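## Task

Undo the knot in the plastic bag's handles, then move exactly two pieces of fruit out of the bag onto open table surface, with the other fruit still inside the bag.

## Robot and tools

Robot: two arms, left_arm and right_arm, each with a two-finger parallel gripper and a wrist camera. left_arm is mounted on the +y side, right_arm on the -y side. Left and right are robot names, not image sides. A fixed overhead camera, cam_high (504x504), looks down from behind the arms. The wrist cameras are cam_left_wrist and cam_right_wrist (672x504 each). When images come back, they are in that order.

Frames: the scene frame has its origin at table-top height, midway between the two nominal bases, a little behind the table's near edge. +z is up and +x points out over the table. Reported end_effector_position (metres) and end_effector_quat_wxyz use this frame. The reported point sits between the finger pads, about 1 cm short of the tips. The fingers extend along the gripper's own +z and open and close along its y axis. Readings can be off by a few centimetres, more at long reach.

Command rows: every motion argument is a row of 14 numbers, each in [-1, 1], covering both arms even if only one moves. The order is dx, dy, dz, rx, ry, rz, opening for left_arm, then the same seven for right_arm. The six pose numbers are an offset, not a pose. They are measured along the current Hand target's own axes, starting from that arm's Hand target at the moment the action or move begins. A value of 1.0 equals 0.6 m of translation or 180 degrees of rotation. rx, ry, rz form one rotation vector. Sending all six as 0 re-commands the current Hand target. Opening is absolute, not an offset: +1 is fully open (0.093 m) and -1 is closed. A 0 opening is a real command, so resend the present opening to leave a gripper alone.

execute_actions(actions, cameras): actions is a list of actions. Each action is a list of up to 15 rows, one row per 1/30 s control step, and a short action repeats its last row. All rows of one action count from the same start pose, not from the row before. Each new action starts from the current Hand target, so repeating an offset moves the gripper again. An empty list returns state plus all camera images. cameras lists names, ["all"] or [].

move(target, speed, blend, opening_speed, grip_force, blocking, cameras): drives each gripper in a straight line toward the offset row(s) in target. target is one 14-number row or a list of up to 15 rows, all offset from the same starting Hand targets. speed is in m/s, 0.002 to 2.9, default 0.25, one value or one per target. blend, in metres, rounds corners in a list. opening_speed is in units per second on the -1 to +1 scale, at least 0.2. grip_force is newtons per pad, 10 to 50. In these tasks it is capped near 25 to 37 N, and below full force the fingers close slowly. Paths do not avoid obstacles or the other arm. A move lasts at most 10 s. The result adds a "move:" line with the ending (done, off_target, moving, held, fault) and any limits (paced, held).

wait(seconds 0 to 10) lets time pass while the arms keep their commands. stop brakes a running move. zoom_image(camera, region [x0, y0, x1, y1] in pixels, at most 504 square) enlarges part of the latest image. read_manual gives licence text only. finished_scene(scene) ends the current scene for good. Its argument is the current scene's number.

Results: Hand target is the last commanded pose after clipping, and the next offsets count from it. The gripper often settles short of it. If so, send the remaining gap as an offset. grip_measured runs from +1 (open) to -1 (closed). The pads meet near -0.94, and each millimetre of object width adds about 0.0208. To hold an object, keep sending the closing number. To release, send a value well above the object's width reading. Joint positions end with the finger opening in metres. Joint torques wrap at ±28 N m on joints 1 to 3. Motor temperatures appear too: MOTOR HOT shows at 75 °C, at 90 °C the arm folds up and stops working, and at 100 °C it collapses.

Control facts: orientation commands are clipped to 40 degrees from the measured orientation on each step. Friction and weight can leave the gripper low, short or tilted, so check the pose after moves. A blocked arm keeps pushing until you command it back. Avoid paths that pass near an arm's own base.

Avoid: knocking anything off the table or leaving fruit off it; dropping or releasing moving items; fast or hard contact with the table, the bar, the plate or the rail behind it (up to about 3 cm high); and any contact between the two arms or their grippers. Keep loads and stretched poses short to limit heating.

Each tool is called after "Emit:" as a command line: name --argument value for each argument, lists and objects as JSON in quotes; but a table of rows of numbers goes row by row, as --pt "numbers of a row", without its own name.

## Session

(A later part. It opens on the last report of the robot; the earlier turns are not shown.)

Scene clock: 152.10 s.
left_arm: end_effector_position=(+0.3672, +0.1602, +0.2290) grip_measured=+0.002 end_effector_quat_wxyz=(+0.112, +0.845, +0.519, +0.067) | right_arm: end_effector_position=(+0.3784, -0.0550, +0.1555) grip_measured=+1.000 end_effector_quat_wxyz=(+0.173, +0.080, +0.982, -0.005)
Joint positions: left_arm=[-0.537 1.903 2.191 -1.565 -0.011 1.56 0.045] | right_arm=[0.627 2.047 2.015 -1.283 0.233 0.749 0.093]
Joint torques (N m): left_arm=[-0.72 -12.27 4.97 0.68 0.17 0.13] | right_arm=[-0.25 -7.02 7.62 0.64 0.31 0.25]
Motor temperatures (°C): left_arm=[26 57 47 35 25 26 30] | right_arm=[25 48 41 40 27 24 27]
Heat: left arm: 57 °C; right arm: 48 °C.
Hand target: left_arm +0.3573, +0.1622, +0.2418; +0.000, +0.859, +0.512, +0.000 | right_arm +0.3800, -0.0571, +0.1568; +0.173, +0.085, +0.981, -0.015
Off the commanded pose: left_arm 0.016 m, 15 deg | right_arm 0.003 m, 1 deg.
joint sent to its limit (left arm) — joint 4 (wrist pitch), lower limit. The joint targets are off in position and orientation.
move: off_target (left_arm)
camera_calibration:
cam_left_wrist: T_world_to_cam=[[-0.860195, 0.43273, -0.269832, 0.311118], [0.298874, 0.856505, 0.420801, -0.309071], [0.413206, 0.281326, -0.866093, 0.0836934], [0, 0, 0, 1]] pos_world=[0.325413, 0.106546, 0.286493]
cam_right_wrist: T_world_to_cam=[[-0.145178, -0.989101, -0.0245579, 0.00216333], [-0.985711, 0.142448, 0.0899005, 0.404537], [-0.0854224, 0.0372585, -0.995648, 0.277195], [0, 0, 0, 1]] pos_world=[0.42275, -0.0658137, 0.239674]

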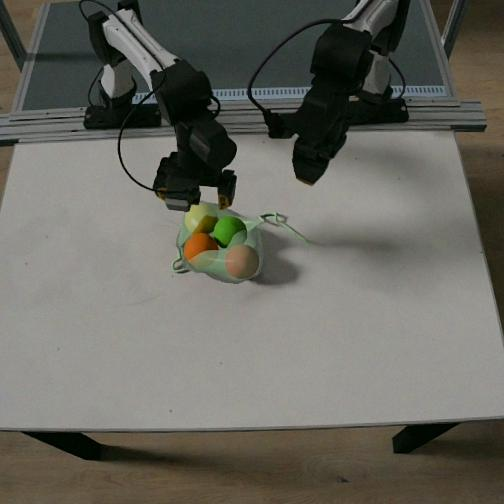

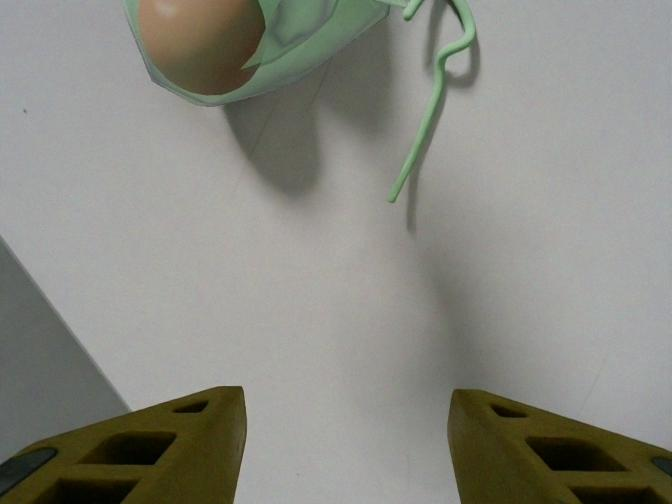

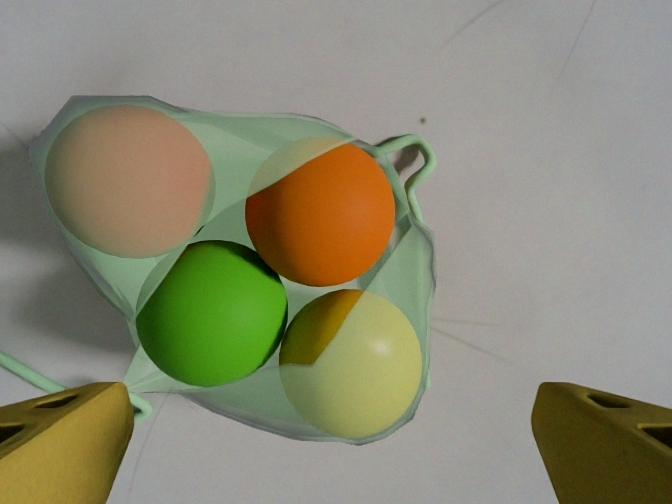

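Emit:
move --target '[0,0,0,0,0,0,0,-0.003,0.0243,0.12,0,0,0,0.8]' --speed 0.1 --cameras '["cam_right_wrist"]'

Scene clock: 154.00 s.
left_arm: end_effector_position=(+0.3672, +0.1602, +0.2290) grip_measured=+0.002 end_effector_quat_wxyz=(+0.112, +0.845, +0.519, +0.067) | right_arm: end_effector_position=(+0.4044, -0.0478, +0.0950) grip_measured=+0.803 end_effector_quat_wxyz=(+0.169, +0.089, +0.982, -0.010)
Joint positions: left_arm=[-0.537 1.903 2.191 -1.565 -0.011 1.56 0.045] | right_arm=[0.607 2.146 1.928 -1.106 0.233 0.75 0.084]
Joint torques (N m): left_arm=[-0.8 -12.31 5.01 0.67 0.15 0.12] | right_arm=[-0.24 -8.14 5.5 1.15 0.26 0.08]
Motor temperatures (°C): left_arm=[26 57 46 35 25 26 30] | right_arm=[25 48 41 40 27 24 27]
Heat: left arm: 57 °C; right arm: 48 °C.
Hand target: left_arm +0.3573, +0.1622, +0.2418; +0.000, +0.859, +0.512, +0.000 | right_arm +0.4086, -0.0473, +0.0897; +0.173, +0.085, +0.981, -0.015
Off the commanded pose: left_arm 0.016 m, 15 deg | right_arm 0.007 m, 1 deg.
joint sent to its limit (left arm) — joint 4 (wrist pitch), lower limit. The joint targets are off in position and orientation.
move: off_target (left_arm)
camera_calibration:
cam_right_wrist: T_world_to_cam=[[-0.165344, -0.986078, -0.0176675, 0.0193476], [-0.981831, 0.162887, 0.0973422, 0.433236], [-0.0931092, 0.0334414, -0.995094, 0.221804], [0, 0, 0, 1]] pos_world=[0.449216, -0.058908, 0.178885]
Images, in order (width x height): cam_right_wrist 672x504.

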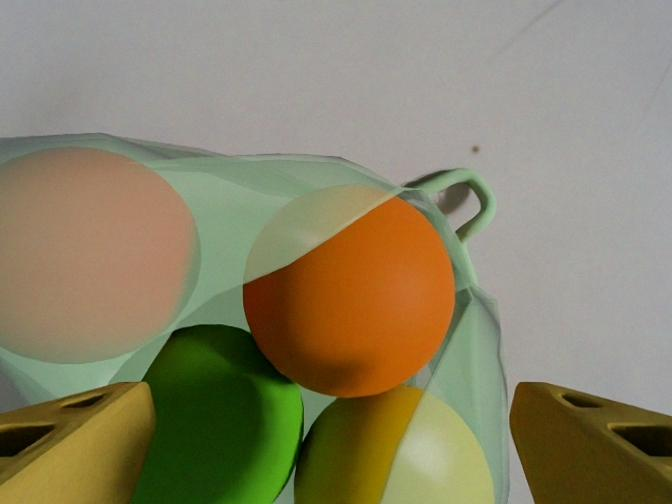

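Emit:
move --target '[0,0,0,0,0,0,0,0.003,-0.002,0.091,0,0,0,0.8]' --speed 0.06 --cameras '["cam_right_wrist"]'

Scene clock: 155.77 s.
left_arm: end_effector_position=(+0.3672, +0.1602, +0.2290) grip_measured=+0.002 end_effector_quat_wxyz=(+0.112, +0.845, +0.519, +0.067) | right_arm: end_effector_position=(+0.4233, -0.0518, +0.0483) grip_measured=+0.803 end_effector_quat_wxyz=(+0.175, +0.092, +0.980, -0.009)
Joint positions: left_arm=[-0.537 1.903 2.191 -1.565 -0.011 1.56 0.045] | right_arm=[0.578 2.203 1.828 -0.931 0.233 0.724 0.084]
Joint torques (N m): left_arm=[-0.77 -12.38 5.07 0.69 0.16 0.12] | right_arm=[-0.38 -8.08 5.05 1.22 0.23 0.01]
Motor temperatures (°C): left_arm=[26 56 46 35 25 26 30] | right_arm=[25 48 40 40 27 24 27]
Heat: left arm: 56 °C; right arm: 48 °C.
Hand target: left_arm +0.3573, +0.1622, +0.2418; +0.000, +0.859, +0.512, +0.000 | right_arm +0.4251, -0.0514, +0.0378; +0.173, +0.085, +0.981, -0.015
Off the commanded pose: left_arm 0.016 m, 15 deg | right_arm 0.011 m, 1 deg.
joint sent to its limit (left arm) — joint 4 (wrist pitch), lower limit. The joint targets are off in position and orientation.
move: off_target (left_arm, right_arm)
camera_calibration:
cam_right_wrist: T_world_to_cam=[[-0.170156, -0.98518, -0.021604, 0.0198424], [-0.982225, 0.167801, 0.0841274, 0.458073], [-0.0792555, 0.0355348, -0.996221, 0.171437], [0, 0, 0, 1]] pos_world=[0.466895, -0.0634088, 0.132681]
Images, in order (width x height): cam_right_wrist 672x504.

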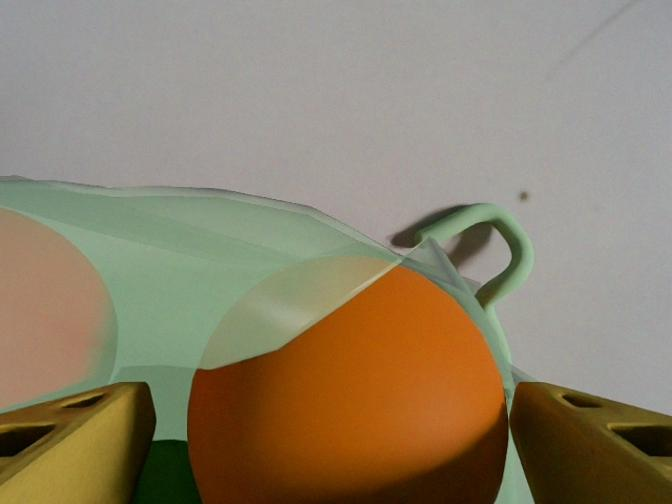

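Emit:
move --target '[0,0,0,0,0,0,0,0,0,0,0,0,0,0.25]' --opening_speed 0.6

Emit:
move --target '[0,0,0,0,0,0,0,-0.03,0,-0.084,0,0,0,0.25]' --speed 0.08 --cameras '["all"]'

Emit:
zoom_image --camera "cam_right_wrist" --region '[200, 150, 600, 500]'

Scene clock: 157.37 s.
left_arm: end_effector_position=(+0.3672, +0.1602, +0.2290) grip_measured=+0.002 end_effector_quat_wxyz=(+0.112, +0.845, +0.519, +0.067) | right_arm: end_effector_position=(+0.4233, -0.0518, +0.0483) grip_measured=+0.267 end_effector_quat_wxyz=(+0.175, +0.091, +0.980, -0.009)
Joint positions: left_arm=[-0.537 1.903 2.191 -1.565 -0.011 1.56 0.045] | right_arm=[0.578 2.203 1.828 -0.931 0.233 0.723 0.058]
Joint torques (N m): left_arm=[-0.73 -12.38 5.04 0.7 0.19 0.09] | right_arm=[-0.17 -8.01 5.14 1.19 0.23 0.02]
Motor temperatures (°C): left_arm=[26 56 46 35 25 26 30] | right_arm=[25 48 40 40 27 24 27]
Heat: left arm: 56 °C; right arm: 48 °C.
Hand target: left_arm +0.3573, +0.1622, +0.2418; +0.000, +0.859, +0.512, +0.000 | right_arm +0.4251, -0.0514, +0.0378; +0.173, +0.085, +0.981, -0.015
Off the commanded pose: left_arm 0.016 m, 15 deg | right_arm 0.011 m, 1 deg.
joint sent to its limit (left arm) — joint 4 (wrist pitch), lower limit. The joint targets are off in position and orientation.
move: off_target (left_arm, right_arm)

Scene clock: 158.90 s.
left_arm: end_effector_position=(+0.3672, +0.1602, +0.2290) grip_measured=+0.002 end_effector_quat_wxyz=(+0.112, +0.845, +0.519, +0.067) | right_arm: end_effector_position=(+0.4233, -0.0520, +0.0856) grip_measured=+0.266 end_effector_quat_wxyz=(+0.171, +0.090, +0.981, -0.012)
Joint positions: left_arm=[-0.537 1.903 2.191 -1.565 -0.011 1.56 0.045] | right_arm=[0.578 2.205 1.981 -1.093 0.233 0.723 0.058]
Joint torques (N m): left_arm=[-0.7 -12.36 5.05 0.68 0.15 0.12] | right_arm=[-0.18 -9.11 7.8 0.72 0.19 0.02]
Motor temperatures (°C): left_arm=[26 56 46 35 25 26 30] | right_arm=[25 48 40 40 27 24 27]
Heat: left arm: 56 °C; right arm: 48 °C.
Hand target: left_arm +0.3573, +0.1622, +0.2418; +0.000, +0.859, +0.512, +0.000 | right_arm +0.4248, -0.0513, +0.0913; +0.173, +0.085, +0.981, -0.015
Off the commanded pose: left_arm 0.016 m, 15 deg | right_arm 0.006 m, 1 deg.
joint sent to its limit (left arm) — joint 4 (wrist pitch), lower limit. The joint targets are off in position and orientation.
move: off_target (left_arm)
camera_calibration:
cam_left_wrist: T_world_to_cam=[[-0.860195, 0.43273, -0.269832, 0.311118], [0.298874, 0.856505, 0.420801, -0.309071], [0.413206, 0.281326, -0.866093, 0.0836934], [0, 0, 0, 1]] pos_world=[0.325413, 0.106546, 0.286493]
cam_right_wrist: T_world_to_cam=[[-0.168854, -0.985544, -0.0138556, 0.0192318], [-0.981671, 0.166897, 0.0920172, 0.454033], [-0.0883746, 0.0291391, -0.995661, 0.212127], [0, 0, 0, 1]] pos_world=[0.467705, -0.063004, 0.169694]

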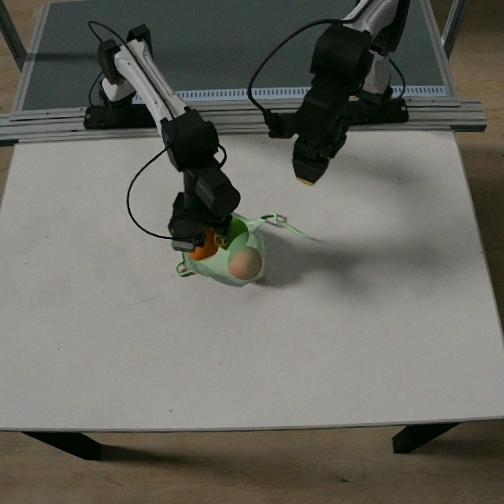

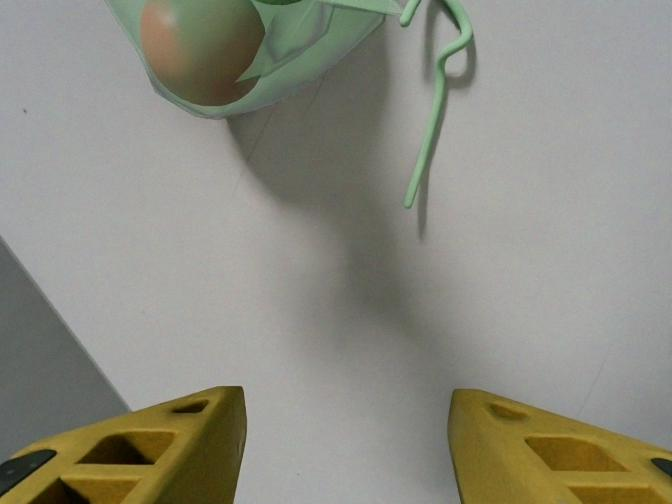

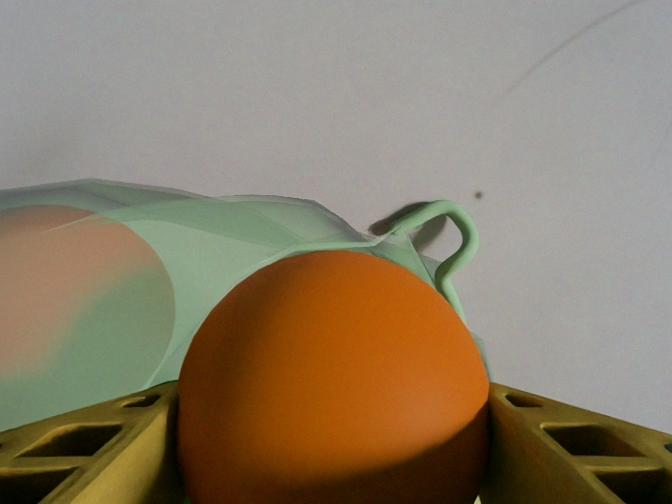

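Scaled by 1.260 from the camera's 672x504 image, which has a finer 960x720 frame.

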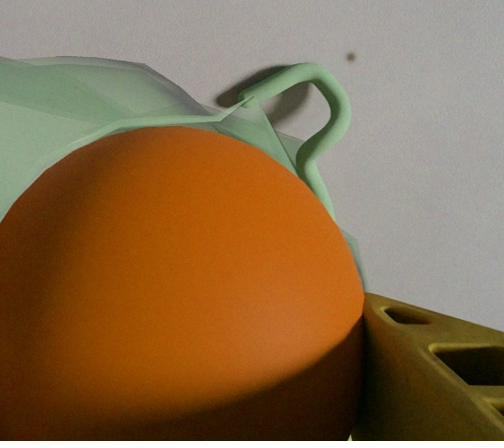

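Emit:
move --target '[0,0,0,0,0,0,0,-0.04,0,-0.11,0,0,0,0.08]' --speed 0.08 --cameras '["all"]'

Scene clock: 163.93 s.
left_arm: end_effector_position=(+0.3672, +0.1602, +0.2290) grip_measured=+0.002 end_effector_quat_wxyz=(+0.112, +0.845, +0.519, +0.067) | right_arm: end_effector_position=(+0.4246, -0.0516, +0.1606) grip_measured=+0.266 end_effector_quat_wxyz=(+0.175, +0.091, +0.980, -0.010)
Joint positions: left_arm=[-0.537 1.903 2.191 -1.565 -0.011 1.56 0.045] | right_arm=[0.578 2.289 2.425 -1.444 0.233 0.722 0.058]
Joint torques (N m): left_arm=[-0.77 -12.34 4.97 0.69 0.19 0.12] | right_arm=[-0.23 -8.38 7.38 0.73 0.2 0.07]
Motor temperatures (°C): left_arm=[26 55 46 34 25 26 30] | right_arm=[25 48 41 39 27 24 27]
Heat: left arm: 55 °C; right arm: 48 °C.
Hand target: left_arm +0.3573, +0.1622, +0.2418; +0.000, +0.859, +0.512, +0.000 | right_arm +0.4247, -0.0513, +0.1616; +0.173, +0.085, +0.981, -0.015
Off the commanded pose: left_arm 0.016 m, 15 deg | right_arm 0.001 m, 1 deg.
joint sent to its limit (left arm) — joint 4 (wrist pitch), lower limit. The joint targets are off in position and orientation.
move: off_target (left_arm)
camera_calibration:
cam_left_wrist: T_world_to_cam=[[-0.860195, 0.43273, -0.269832, 0.311118], [0.298874, 0.856505, 0.420801, -0.309071], [0.413206, 0.281326, -0.866093, 0.0836934], [0, 0, 0, 1]] pos_world=[0.325413, 0.106546, 0.286493]
cam_right_wrist: T_world_to_cam=[[-0.168114, -0.985575, -0.0194987, 0.0215028], [-0.982428, 0.165885, 0.0855456, 0.449558], [-0.081077, 0.0335375, -0.996143, 0.284018], [0, 0, 0, 1]] pos_world=[0.4683, -0.0629075, 0.244885]

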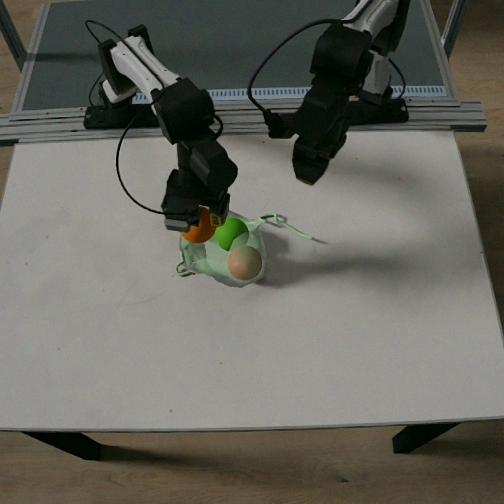

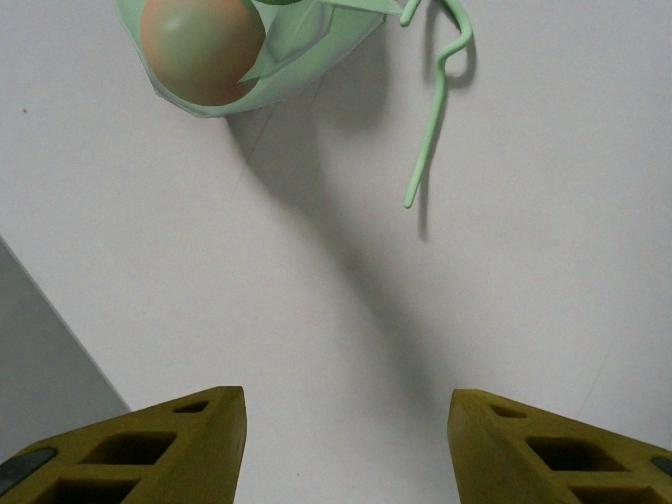

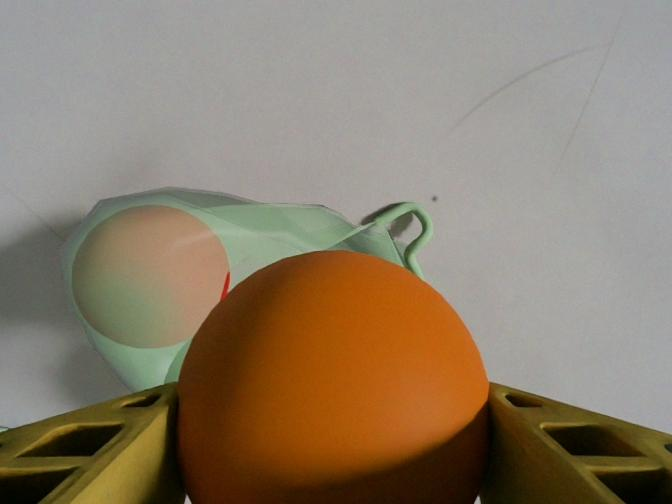

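Emit:
move --pt "0 0 0 0 0 0 0 -0.036 -0.315 0.013 0 0 0 0.08" --pt "0 0 0 0 0 0 0 0.023 -0.315 0.163 0 0 0 0.08" --speed '[0.18,0.08]' --cameras '["all"]'

Scene clock: 167.77 s.
left_arm: end_effector_position=(+0.3672, +0.1602, +0.2290) grip_measured=+0.002 end_effector_quat_wxyz=(+0.112, +0.845, +0.519, +0.067) | right_arm: end_effector_position=(+0.4081, -0.2490, +0.0526) grip_measured=+0.266 end_effector_quat_wxyz=(+0.152, +0.096, +0.983, -0.030)
Joint positions: left_arm=[-0.537 1.903 2.191 -1.565 -0.011 1.56 0.045] | right_arm=[0.143 1.904 1.412 -0.798 0.134 0.308 0.058]
Joint torques (N m): left_arm=[-0.68 -12.27 4.88 0.68 0.16 0.11] | right_arm=[0.58 -9.87 5.05 1.27 -0.17 0.01]
Heat: left arm: 54 °C; right arm: 48 °C.
Hand target: left_arm +0.3573, +0.1622, +0.2418; +0.000, +0.859, +0.512, +0.000 | right_arm +0.4123, -0.2410, +0.0651; +0.173, +0.085, +0.981, -0.015
Off the commanded pose: left_arm 0.016 m, 15 deg | right_arm 0.015 m, 3 deg.
joint sent to its limit (left arm) — joint 4 (wrist pitch), lower limit. The joint targets are off in position and orientation.
move: off_target (left_arm, right_arm)
camera_calibration:
cam_left_wrist: T_world_to_cam=[[-0.860195, 0.43273, -0.269832, 0.311118], [0.298874, 0.856505, 0.420801, -0.309071], [0.413206, 0.281326, -0.866093, 0.0836934], [0, 0, 0, 1]] pos_world=[0.325413, 0.106546, 0.286493]
cam_right_wrist: T_world_to_cam=[[-0.184774, -0.982519, 0.0226726, -0.172524], [-0.974317, 0.186156, 0.126697, 0.474952], [-0.128703, 0.0013201, -0.991682, 0.192926], [0, 0, 0, 1]] pos_world=[0.455706, -0.258178, 0.135058]

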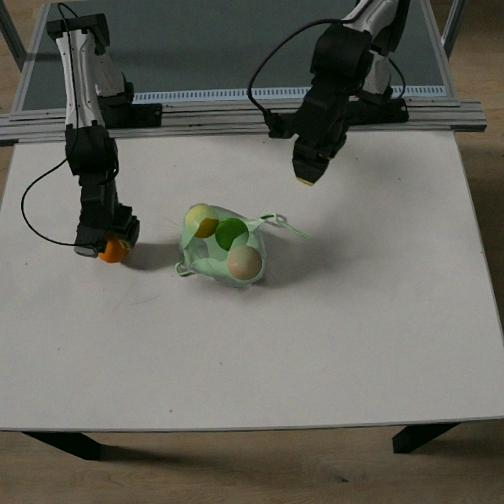

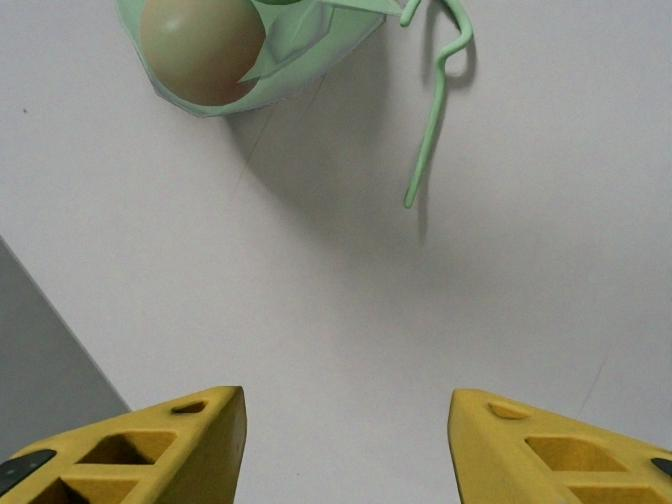

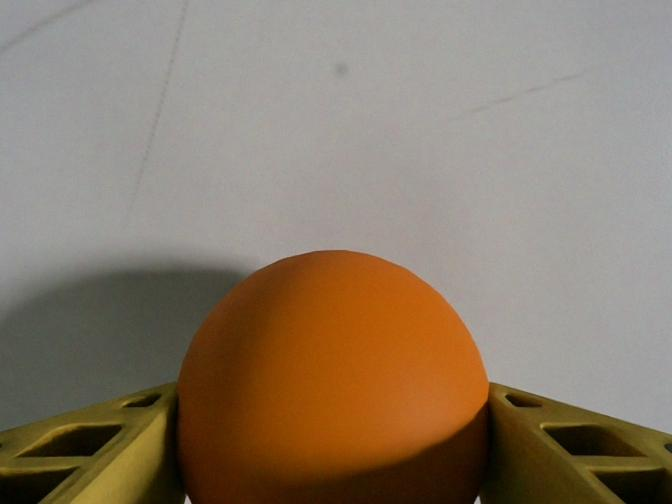

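Emit:
move --pt "0 0 0 0 0 0 0 0 0 0.012 0 0 0 0.08" --pt "0 0 0 0 0 0 0 0 0 0.012 0 0 0 0.6" --pt "0 0 0 0 0 0 0 0 0 -0.2 0 0 0 0.6" --speed 0.06 --opening_speed 0.3 --cameras '["cam_high","cam_right_wrist"]'

Scene clock: 174.00 s.
left_arm: end_effector_position=(+0.3672, +0.1602, +0.2290) grip_measured=+0.002 end_effector_quat_wxyz=(+0.112, +0.845, +0.519, +0.067) | right_arm: end_effector_position=(+0.3755, -0.2385, +0.1571) grip_measured=+0.597 end_effector_quat_wxyz=(+0.156, +0.085, +0.984, -0.025)
Joint positions: left_arm=[-0.537 1.903 2.191 -1.565 -0.011 1.56 0.045] | right_arm=[0.183 1.754 1.638 -1.168 0.133 0.325 0.074]
Joint torques (N m): left_arm=[-0.75 -12.31 5 0.67 0.18 0.16] | right_arm=[0.77 -9.36 7.58 0.74 -0.01 0.21]
Heat: left arm: 54 °C; right arm: 48 °C.
Hand target: left_arm +0.3573, +0.1622, +0.2418; +0.000, +0.859, +0.512, +0.000 | right_arm +0.3718, -0.2339, +0.1778; +0.173, +0.085, +0.981, -0.015
Off the commanded pose: left_arm 0.016 m, 15 deg | right_arm 0.022 m, 2 deg.
joint sent to its limit (left arm) — joint 4 (wrist pitch), lower limit. The joint targets are off in position and orientation.
move: off_target (left_arm, right_arm)
camera_calibration:
cam_right_wrist: T_world_to_cam=[[-0.1615, -0.986761, 0.0148423, -0.179116], [-0.979372, 0.162106, 0.120636, 0.425048], [-0.121445, 0.00494672, -0.992586, 0.290616], [0, 0, 0, 1]] pos_world=[0.422647, -0.247085, 0.239844]
Images, in order (width x height): cam_high 504x504, cam_right_wrist 672x504.

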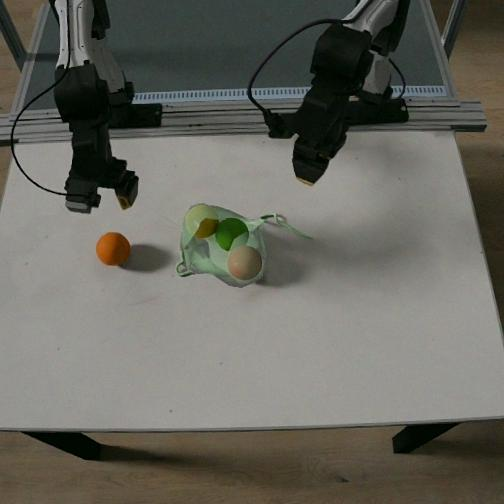

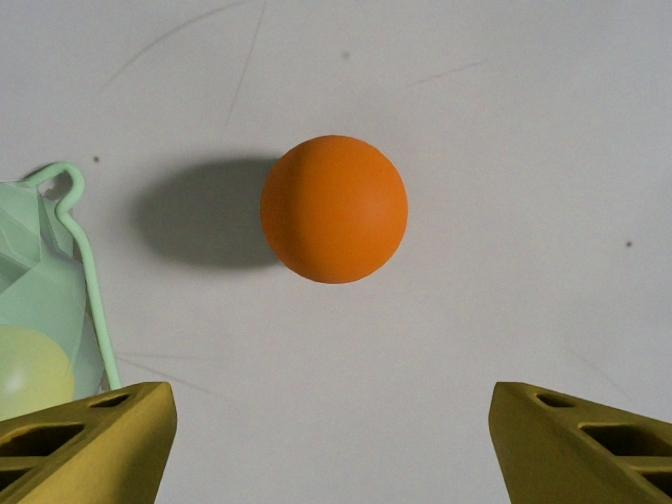

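Emit:
move --target '[0,0,0,0,0,0,0,0.113,0.351,-0.041,0,0,0,0.8]' --speed 0.2 --cameras '["cam_right_wrist"]'

Emit:
zoom_image --camera "cam_right_wrist" --region '[120, 60, 480, 420]'

Scene clock: 176.33 s.
left_arm: end_effector_position=(+0.3672, +0.1602, +0.2290) grip_measured=+0.002 end_effector_quat_wxyz=(+0.112, +0.845, +0.519, +0.067) | right_arm: end_effector_position=(+0.3347, -0.0122, +0.1775) grip_measured=+0.797 end_effector_quat_wxyz=(+0.172, +0.080, +0.982, -0.004)
Joint positions: left_arm=[-0.537 1.903 2.191 -1.565 -0.011 1.56 0.045] | right_arm=[0.778 2.06 2.129 -1.42 0.266 0.9 0.083]
Joint torques (N m): left_arm=[-0.8 -12.38 4.96 0.68 0.15 0.13] | right_arm=[-0.44 -6.78 7.35 0.58 0.33 0.2]
Heat: left arm: 53 °C; right arm: 48 °C.
Hand target: left_arm +0.3573, +0.1622, +0.2418; +0.000, +0.859, +0.512, +0.000 | right_arm +0.3371, -0.0140, +0.1776; +0.173, +0.085, +0.981, -0.015
Off the commanded pose: left_arm 0.016 m, 15 deg | right_arm 0.003 m, 1 deg.
joint sent to its limit (left arm) — joint 4 (wrist pitch), lower limit. The joint targets are off in position and orientation.
move: off_target (left_arm)
camera_calibration:
cam_right_wrist: T_world_to_cam=[[-0.144941, -0.989109, -0.0255839, 0.0388827], [-0.98557, 0.142042, 0.0920605, 0.35287], [-0.0874239, 0.0385581, -0.995425, 0.294409], [0, 0, 0, 1]] pos_world=[0.379152, -0.0230148, 0.261571]
Images, in order (width x height): cam_right_wrist 672x504.

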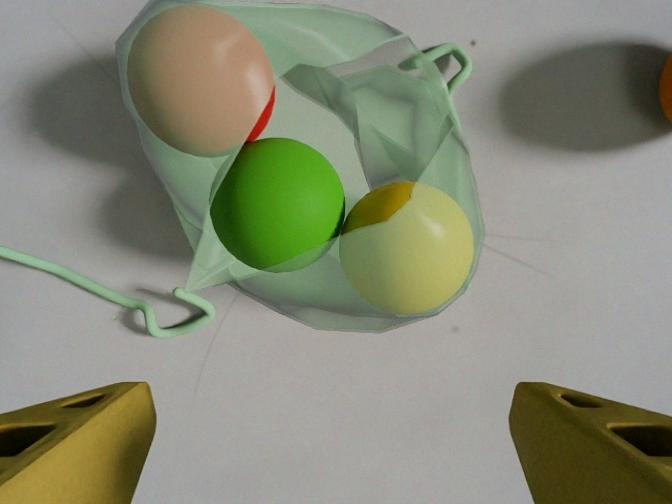

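Scaled by 1.400 from the camera's 672x504 image, which has a finer 960x720 frame.

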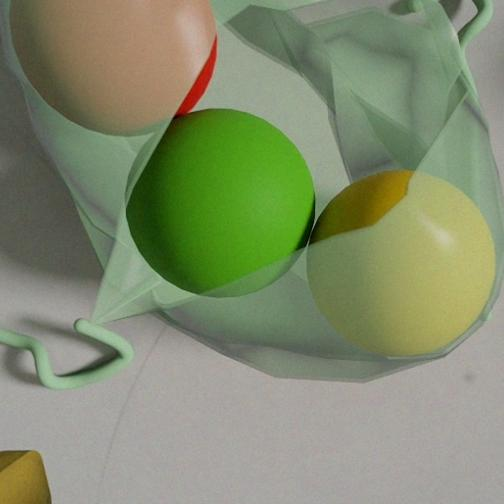

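Emit:
move --pt "0 0 0 0 0 0 0 -0.009 0.036 0.02 -0.0855 0 -0.235 0.8" --pt "0 0 0 0 0 0 0 -0.009 0.036 0.15 -0.0855 0 -0.235 0.8" --speed 0.12 --blend '[0.02,0]' --cameras '["cam_right_wrist"]'

Scene clock: 181.50 s.
left_arm: end_effector_position=(+0.3672, +0.1602, +0.2290) grip_measured=+0.002 end_effector_quat_wxyz=(+0.112, +0.845, +0.519, +0.067) | right_arm: end_effector_position=(+0.3760, -0.0040, +0.0968) grip_measured=+0.797 end_effector_quat_wxyz=(+0.164, -0.290, +0.942, +0.042)
Joint positions: left_arm=[-0.537 1.903 2.191 -1.565 -0.011 1.56 0.045] | right_arm=[0.647 2.06 1.796 -0.974 0.033 0.036 0.083]
Joint torques (N m): left_arm=[-0.69 -12.18 5.08 0.68 0.14 0.15] | right_arm=[-0.25 -8.49 5.12 1.43 -0.26 0.02]
Heat: left arm: 53 °C; right arm: 48 °C.
Hand target: left_arm +0.3573, +0.1622, +0.2418; +0.000, +0.859, +0.512, +0.000 | right_arm +0.3762, +0.0011, +0.0949; +0.166, -0.297, +0.939, +0.052
Off the commanded pose: left_arm 0.016 m, 15 deg | right_arm 0.005 m, 1 deg.
joint sent to its limit (left arm) — joint 4 (wrist pitch), lower limit. The joint targets are off in position and orientation.
move: off_target (left_arm)
camera_calibration:
cam_right_wrist: T_world_to_cam=[[0.570108, -0.821527, 0.00840113, -0.220632], [-0.81813, -0.566756, 0.0972217, 0.333572], [-0.0751089, -0.0623, -0.995227, 0.212227], [0, 0, 0, 1]] pos_world=[0.414629, 0.0210208, 0.180637]
Images, in order (width x height): cam_right_wrist 672x504.

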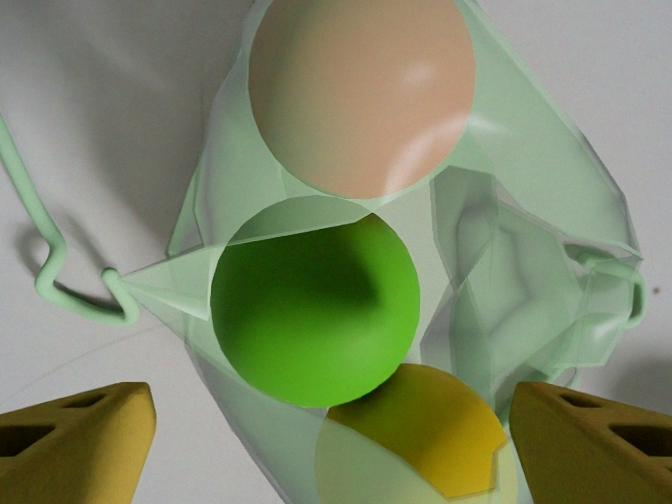

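Emit:
move --target '[0,0,0,0,0,0,0,0.0095,0.007,0.091,0,0,0,0.8]' --speed 0.06 --cameras '["cam_right_wrist"]'

Scene clock: 183.37 s.
left_arm: end_effector_position=(+0.3672, +0.1602, +0.2290) grip_measured=+0.002 end_effector_quat_wxyz=(+0.112, +0.845, +0.519, +0.067) | right_arm: end_effector_position=(+0.3869, +0.0044, +0.0491) grip_measured=+0.797 end_effector_quat_wxyz=(+0.169, -0.289, +0.941, +0.044)
Joint positions: left_arm=[-0.537 1.903 2.191 -1.565 -0.011 1.56 0.045] | right_arm=[0.647 2.126 1.702 -0.804 0.033 0.036 0.083]
Joint torques (N m): left_arm=[-0.72 -12.29 4.98 0.69 0.15 0.14] | right_arm=[0.53 -8.05 5.29 1.41 -0.21 0.08]
Heat: left arm: 53 °C; right arm: 48 °C.
Hand target: left_arm +0.3573, +0.1622, +0.2418; +0.000, +0.859, +0.512, +0.000 | right_arm +0.3848, +0.0121, +0.0416; +0.166, -0.297, +0.939, +0.052
Off the commanded pose: left_arm 0.016 m, 15 deg | right_arm 0.011 m, 1 deg.
joint sent to its limit (left arm) — joint 4 (wrist pitch), lower limit. The joint targets are off in position and orientation.
move: off_target (left_arm, right_arm)
camera_calibration:
cam_right_wrist: T_world_to_cam=[[0.569972, -0.821624, 0.00808293, -0.21954], [-0.818984, -0.567292, 0.0862848, 0.352755], [-0.0663083, -0.0557997, -0.996238, 0.162714], [0, 0, 0, 1]] pos_world=[0.424822, 0.0288153, 0.133439]
Images, in order (width x height): cam_right_wrist 672x504.

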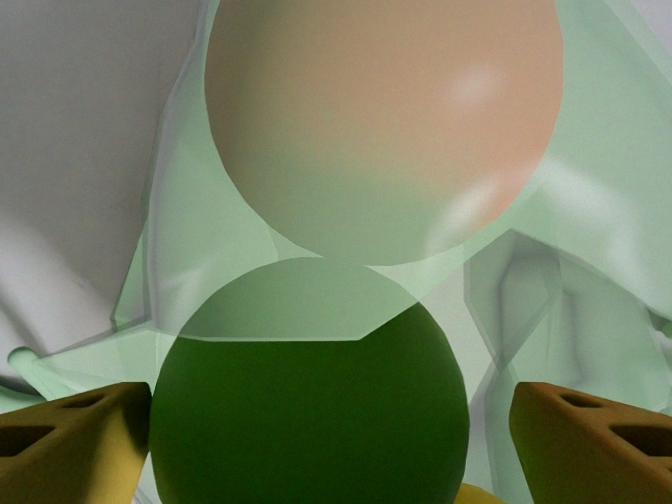

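Emit:
move --target '[0,0,0,0,0,0,0,0,0,0,0,0,0,0.15]' --opening_speed 0.6

Emit:
move --target '[0,0,0,0,0,0,0,-0.03,0,-0.084,0,0,0,0.12]' --speed 0.08 --cameras '["all"]'

Scene clock: 185.07 s.
left_arm: end_effector_position=(+0.3672, +0.1602, +0.2290) grip_measured=+0.002 end_effector_quat_wxyz=(+0.112, +0.845, +0.519, +0.067) | right_arm: end_effector_position=(+0.3871, +0.0055, +0.0494) grip_measured=+0.259 end_effector_quat_wxyz=(+0.171, -0.290, +0.941, +0.045)
Joint positions: left_arm=[-0.537 1.903 2.191 -1.565 -0.011 1.56 0.045] | right_arm=[0.649 2.126 1.702 -0.8 0.033 0.036 0.058]
Joint torques (N m): left_arm=[-0.8 -12.26 5.01 0.72 0.18 0.1] | right_arm=[0.49 -7.86 5.37 1.37 -0.2 0.09]
Heat: left arm: 53 °C; right arm: 48 °C.
Hand target: left_arm +0.3573, +0.1622, +0.2418; +0.000, +0.859, +0.512, +0.000 | right_arm +0.3848, +0.0121, +0.0416; +0.166, -0.297, +0.939, +0.052
Off the commanded pose: left_arm 0.016 m, 15 deg | right_arm 0.010 m, 1 deg.
joint sent to its limit (left arm) — joint 4 (wrist pitch), lower limit. The joint targets are off in position and orientation.
move: off_target (left_arm)

Scene clock: 186.60 s.
left_arm: end_effector_position=(+0.3672, +0.1602, +0.2290) grip_measured=+0.002 end_effector_quat_wxyz=(+0.112, +0.845, +0.519, +0.067) | right_arm: end_effector_position=(+0.3876, +0.0048, +0.0838) grip_measured=+0.259 end_effector_quat_wxyz=(+0.163, -0.290, +0.942, +0.042)
Joint positions: left_arm=[-0.537 1.903 2.191 -1.565 -0.011 1.56 0.045] | right_arm=[0.647 2.126 1.845 -0.959 0.033 0.036 0.058]
Joint torques (N m): left_arm=[-0.75 -12.31 4.94 0.68 0.16 0.13] | right_arm=[0.66 -9.76 8.17 0.9 -0.21 0.1]
Heat: left arm: 52 °C; right arm: 48 °C.
Hand target: left_arm +0.3573, +0.1622, +0.2418; +0.000, +0.859, +0.512, +0.000 | right_arm +0.3844, +0.0119, +0.0951; +0.166, -0.297, +0.939, +0.052
Off the commanded pose: left_arm 0.016 m, 15 deg | right_arm 0.014 m, 1 deg.
joint sent to its limit (left arm) — joint 4 (wrist pitch), lower limit. The joint targets are off in position and orientation.
move: off_target (left_arm, right_arm)
camera_calibration:
cam_left_wrist: T_world_to_cam=[[-0.860195, 0.43273, -0.269832, 0.311118], [0.298874, 0.856505, 0.420801, -0.309071], [0.413206, 0.281326, -0.866093, 0.0836934], [0, 0, 0, 1]] pos_world=[0.325413, 0.106546, 0.286493]
cam_right_wrist: T_world_to_cam=[[0.570279, -0.821415, 0.00773224, -0.219845], [-0.817824, -0.566852, 0.0992127, 0.349003], [-0.0771117, -0.0629025, -0.995036, 0.201461], [0, 0, 0, 1]] pos_world=[0.426331, 0.0299216, 0.167535]

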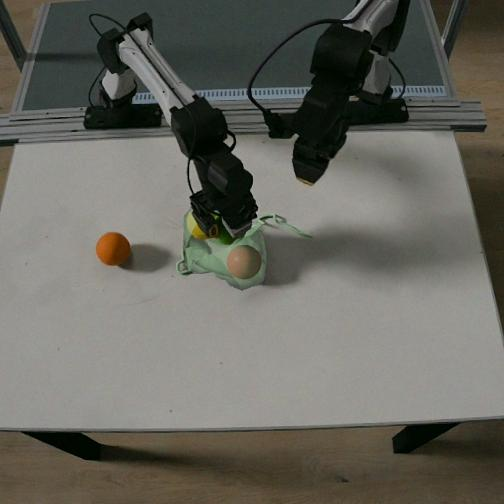

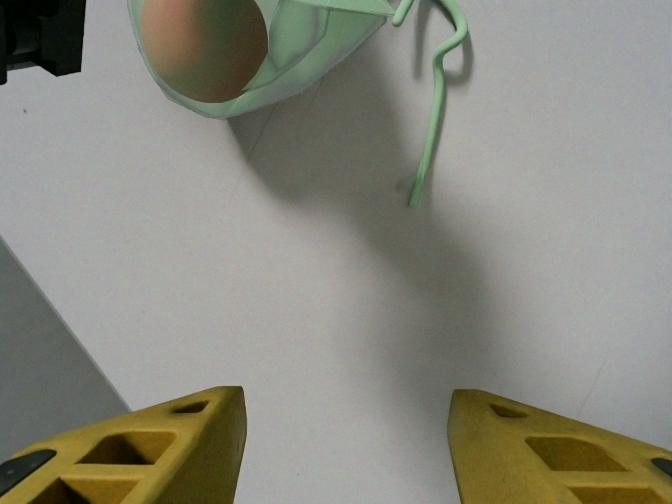

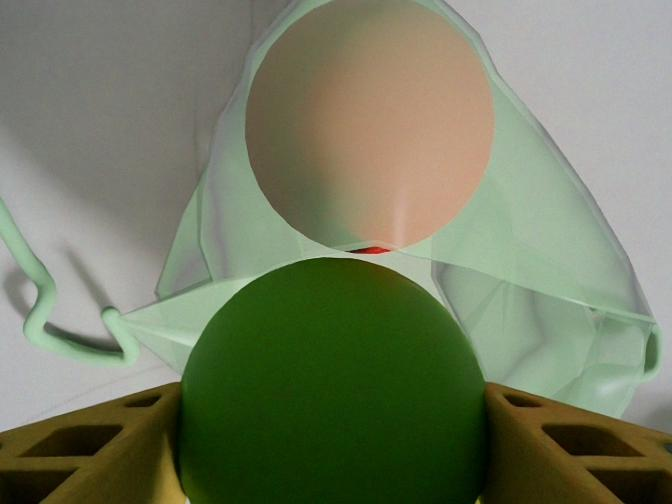

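Emit:
move --target '[0,0,0,0,0,0,0,-0.05,0,-0.138,0,0,0,0.05]' --speed 0.08 --cameras '["all"]'

Scene clock: 188.77 s.
left_arm: end_effector_position=(+0.3672, +0.1602, +0.2290) grip_measured=+0.002 end_effector_quat_wxyz=(+0.112, +0.845, +0.519, +0.067) | right_arm: end_effector_position=(+0.3892, +0.0056, +0.1828) grip_measured=+0.259 end_effector_quat_wxyz=(+0.173, -0.289, +0.940, +0.046)
Joint positions: left_arm=[-0.537 1.903 2.191 -1.565 -0.011 1.56 0.045] | right_arm=[0.647 2.205 2.365 -1.379 0.033 0.036 0.058]
Joint torques (N m): left_arm=[-0.73 -12.34 4.96 0.68 0.16 0.14] | right_arm=[0.66 -7.97 7.58 0.88 -0.19 0.11]
Heat: left arm: 52 °C; right arm: 48 °C.
Hand target: left_arm +0.3573, +0.1622, +0.2418; +0.000, +0.859, +0.512, +0.000 | right_arm +0.3843, +0.0119, +0.1832; +0.166, -0.297, +0.939, +0.052
Off the commanded pose: left_arm 0.016 m, 15 deg | right_arm 0.008 m, 1 deg.
joint sent to its limit (left arm) — joint 4 (wrist pitch), lower limit. The joint targets are off in position and orientation.
move: off_target (left_arm)
camera_calibration:
cam_left_wrist: T_world_to_cam=[[-0.860195, 0.43273, -0.269832, 0.311118], [0.298874, 0.856505, 0.420801, -0.309071], [0.413206, 0.281326, -0.866093, 0.0836934], [0, 0, 0, 1]] pos_world=[0.325413, 0.106546, 0.286493]
cam_right_wrist: T_world_to_cam=[[0.570084, -0.821556, 0.00699081, -0.220777], [-0.819457, -0.567974, 0.0767809, 0.345723], [-0.0591092, -0.0495002, -0.997023, 0.293514], [0, 0, 0, 1]] pos_world=[0.426516, 0.0295102, 0.267639]

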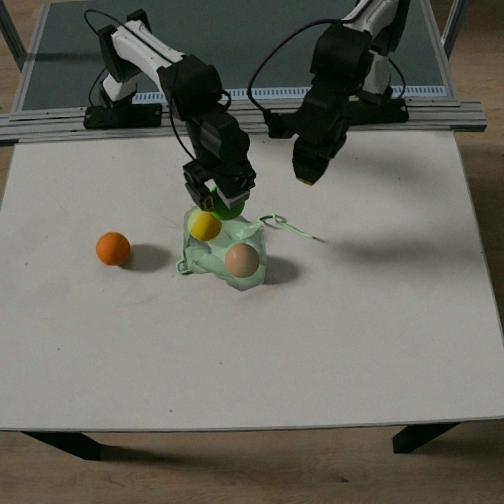

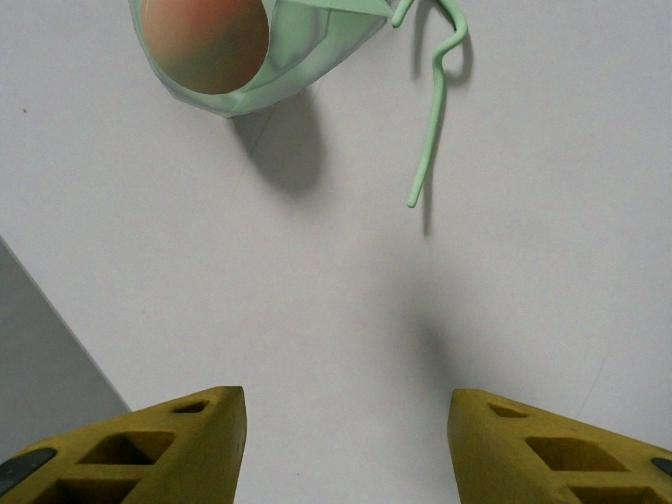

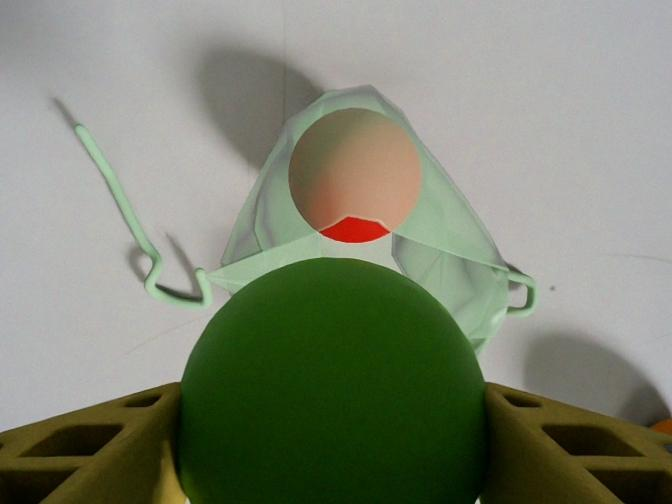

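Emit:
move --pt "0 0 0 0 0 0 0 0.309 -0.207 -0.112 0 0 0 0.05" --pt "0 0 0 0 0 0 0 0.382 -0.207 0.088 0 0 0 0.05" --speed '[0.18,0.08]' --cameras '["all"]'

Scene clock: 193.23 s.
left_arm: end_effector_position=(+0.3672, +0.1602, +0.2290) grip_measured=+0.002 end_effector_quat_wxyz=(+0.112, +0.845, +0.519, +0.067) | right_arm: end_effector_position=(+0.2909, -0.2060, +0.0567) grip_measured=+0.259 end_effector_quat_wxyz=(+0.160, -0.292, +0.942, +0.044)
Joint positions: left_arm=[-0.537 1.903 2.191 -1.565 -0.011 1.56 0.045] | right_arm=[0.196 1.474 0.94 -0.73 -0.115 -0.396 0.058]
Joint torques (N m): left_arm=[-0.95 -12.23 5.12 0.68 0.18 0.13] | right_arm=[-0.9 -3.63 5.3 1.34 -0.33 0.03]
Heat: left arm: 52 °C; right arm: 47 °C.
Hand target: left_arm +0.3573, +0.1622, +0.2418; +0.000, +0.859, +0.512, +0.000 | right_arm +0.2942, -0.2032, +0.0553; +0.166, -0.297, +0.939, +0.052
Off the commanded pose: left_arm 0.016 m, 15 deg | right_arm 0.005 m, 1 deg.
joint sent to its limit (left arm) — joint 4 (wrist pitch), lower limit. The joint targets are off in position and orientation.
move: off_target (left_arm)
camera_calibration:
cam_left_wrist: T_world_to_cam=[[-0.860195, 0.43273, -0.269832, 0.311118], [0.298874, 0.856505, 0.420801, -0.309071], [0.413206, 0.281326, -0.866093, 0.0836934], [0, 0, 0, 1]] pos_world=[0.325413, 0.106546, 0.286493]
cam_right_wrist: T_world_to_cam=[[0.574709, -0.818346, 0.00437845, -0.338145], [-0.814163, -0.571213, 0.104186, 0.150898], [-0.0827589, -0.0634412, -0.994548, 0.155315], [0, 0, 0, 1]] pos_world=[0.330044, -0.180671, 0.140227]

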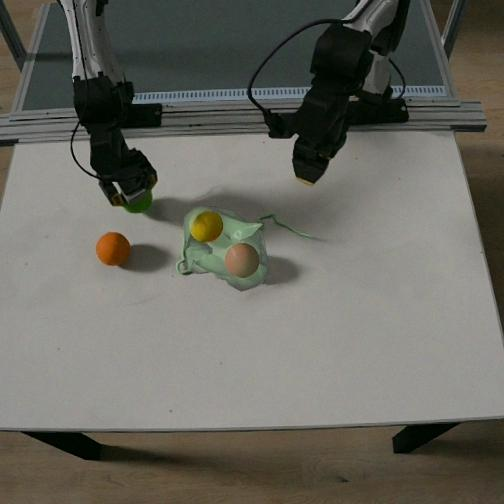

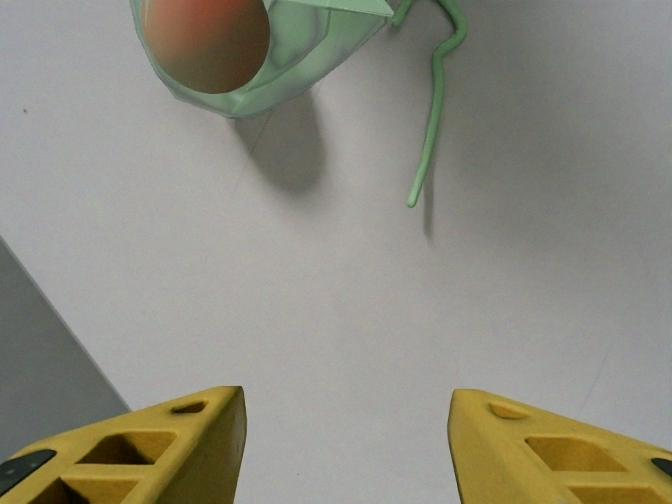

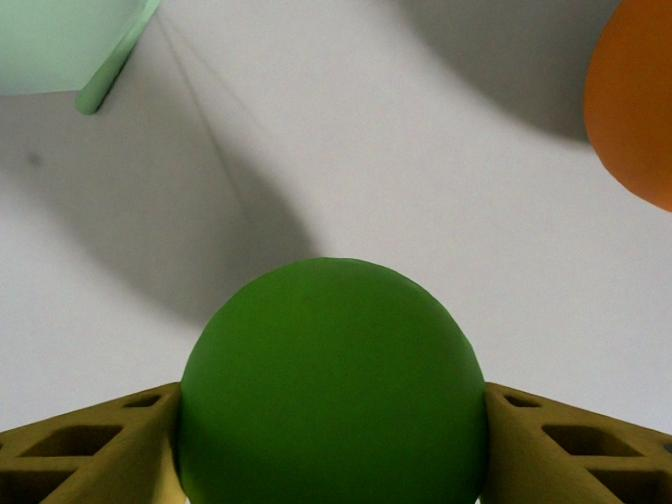

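Emit:
move --pt "0 0 0 0 0 0 0 0.0043 0 0.013 0 0 0 0.05" --pt "0 0 0 0 0 0 0 0.0043 0 0.013 0 0 0 0.6" --pt "0 0 0 0 0 0 0 0 0 -0.15 0 0 0 0.6" --speed 0.05 --opening_speed 0.3 --cameras '["cam_high","cam_right_wrist"]'

Scene clock: 199.50 s.
left_arm: end_effector_position=(+0.3672, +0.1602, +0.2290) grip_measured=+0.002 end_effector_quat_wxyz=(+0.112, +0.845, +0.519, +0.067) | right_arm: end_effector_position=(+0.2701, -0.2232, +0.1254) grip_measured=+0.597 end_effector_quat_wxyz=(+0.152, -0.291, +0.944, +0.046)
Joint positions: left_arm=[-0.537 1.903 2.191 -1.565 -0.011 1.56 0.045] | right_arm=[0.143 1.361 1.127 -1.054 -0.131 -0.445 0.074]
Joint torques (N m): left_arm=[-0.73 -12.38 4.98 0.69 0.16 0.13] | right_arm=[-0.53 -5.45 7.88 0.74 -0.37 0.02]
Heat: left arm: 52 °C; right arm: 46 °C.
Hand target: left_arm +0.3573, +0.1622, +0.2418; +0.000, +0.859, +0.512, +0.000 | right_arm +0.2690, -0.2208, +0.1398; +0.166, -0.297, +0.939, +0.052
Off the commanded pose: left_arm 0.016 m, 15 deg | right_arm 0.015 m, 2 deg.
joint sent to its limit (left arm) — joint 4 (wrist pitch), lower limit. The joint targets are off in position and orientation.
move: off_target (left_arm, right_arm)
camera_calibration:
cam_right_wrist: T_world_to_cam=[[0.573107, -0.819467, -0.00472768, -0.339205], [-0.813387, -0.569539, 0.118432, 0.115328], [-0.0997438, -0.0640289, -0.992951, 0.225054], [0, 0, 0, 1]] pos_world=[0.310655, -0.197873, 0.208206]
Images, in order (width x height): cam_high 504x504, cam_right_wrist 672x504.

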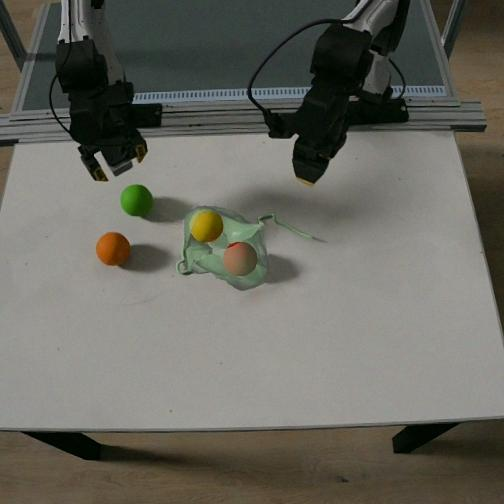

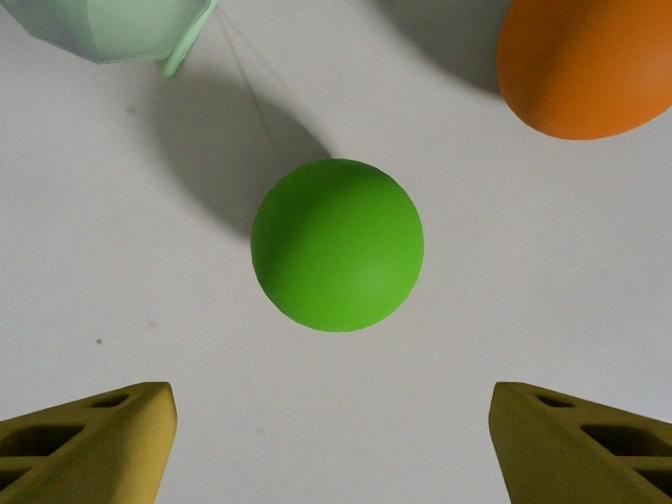

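Both out; yellow and peach remain in the bag.

Emit:
finished_scene --scene 1

The scene is finished: the task was done.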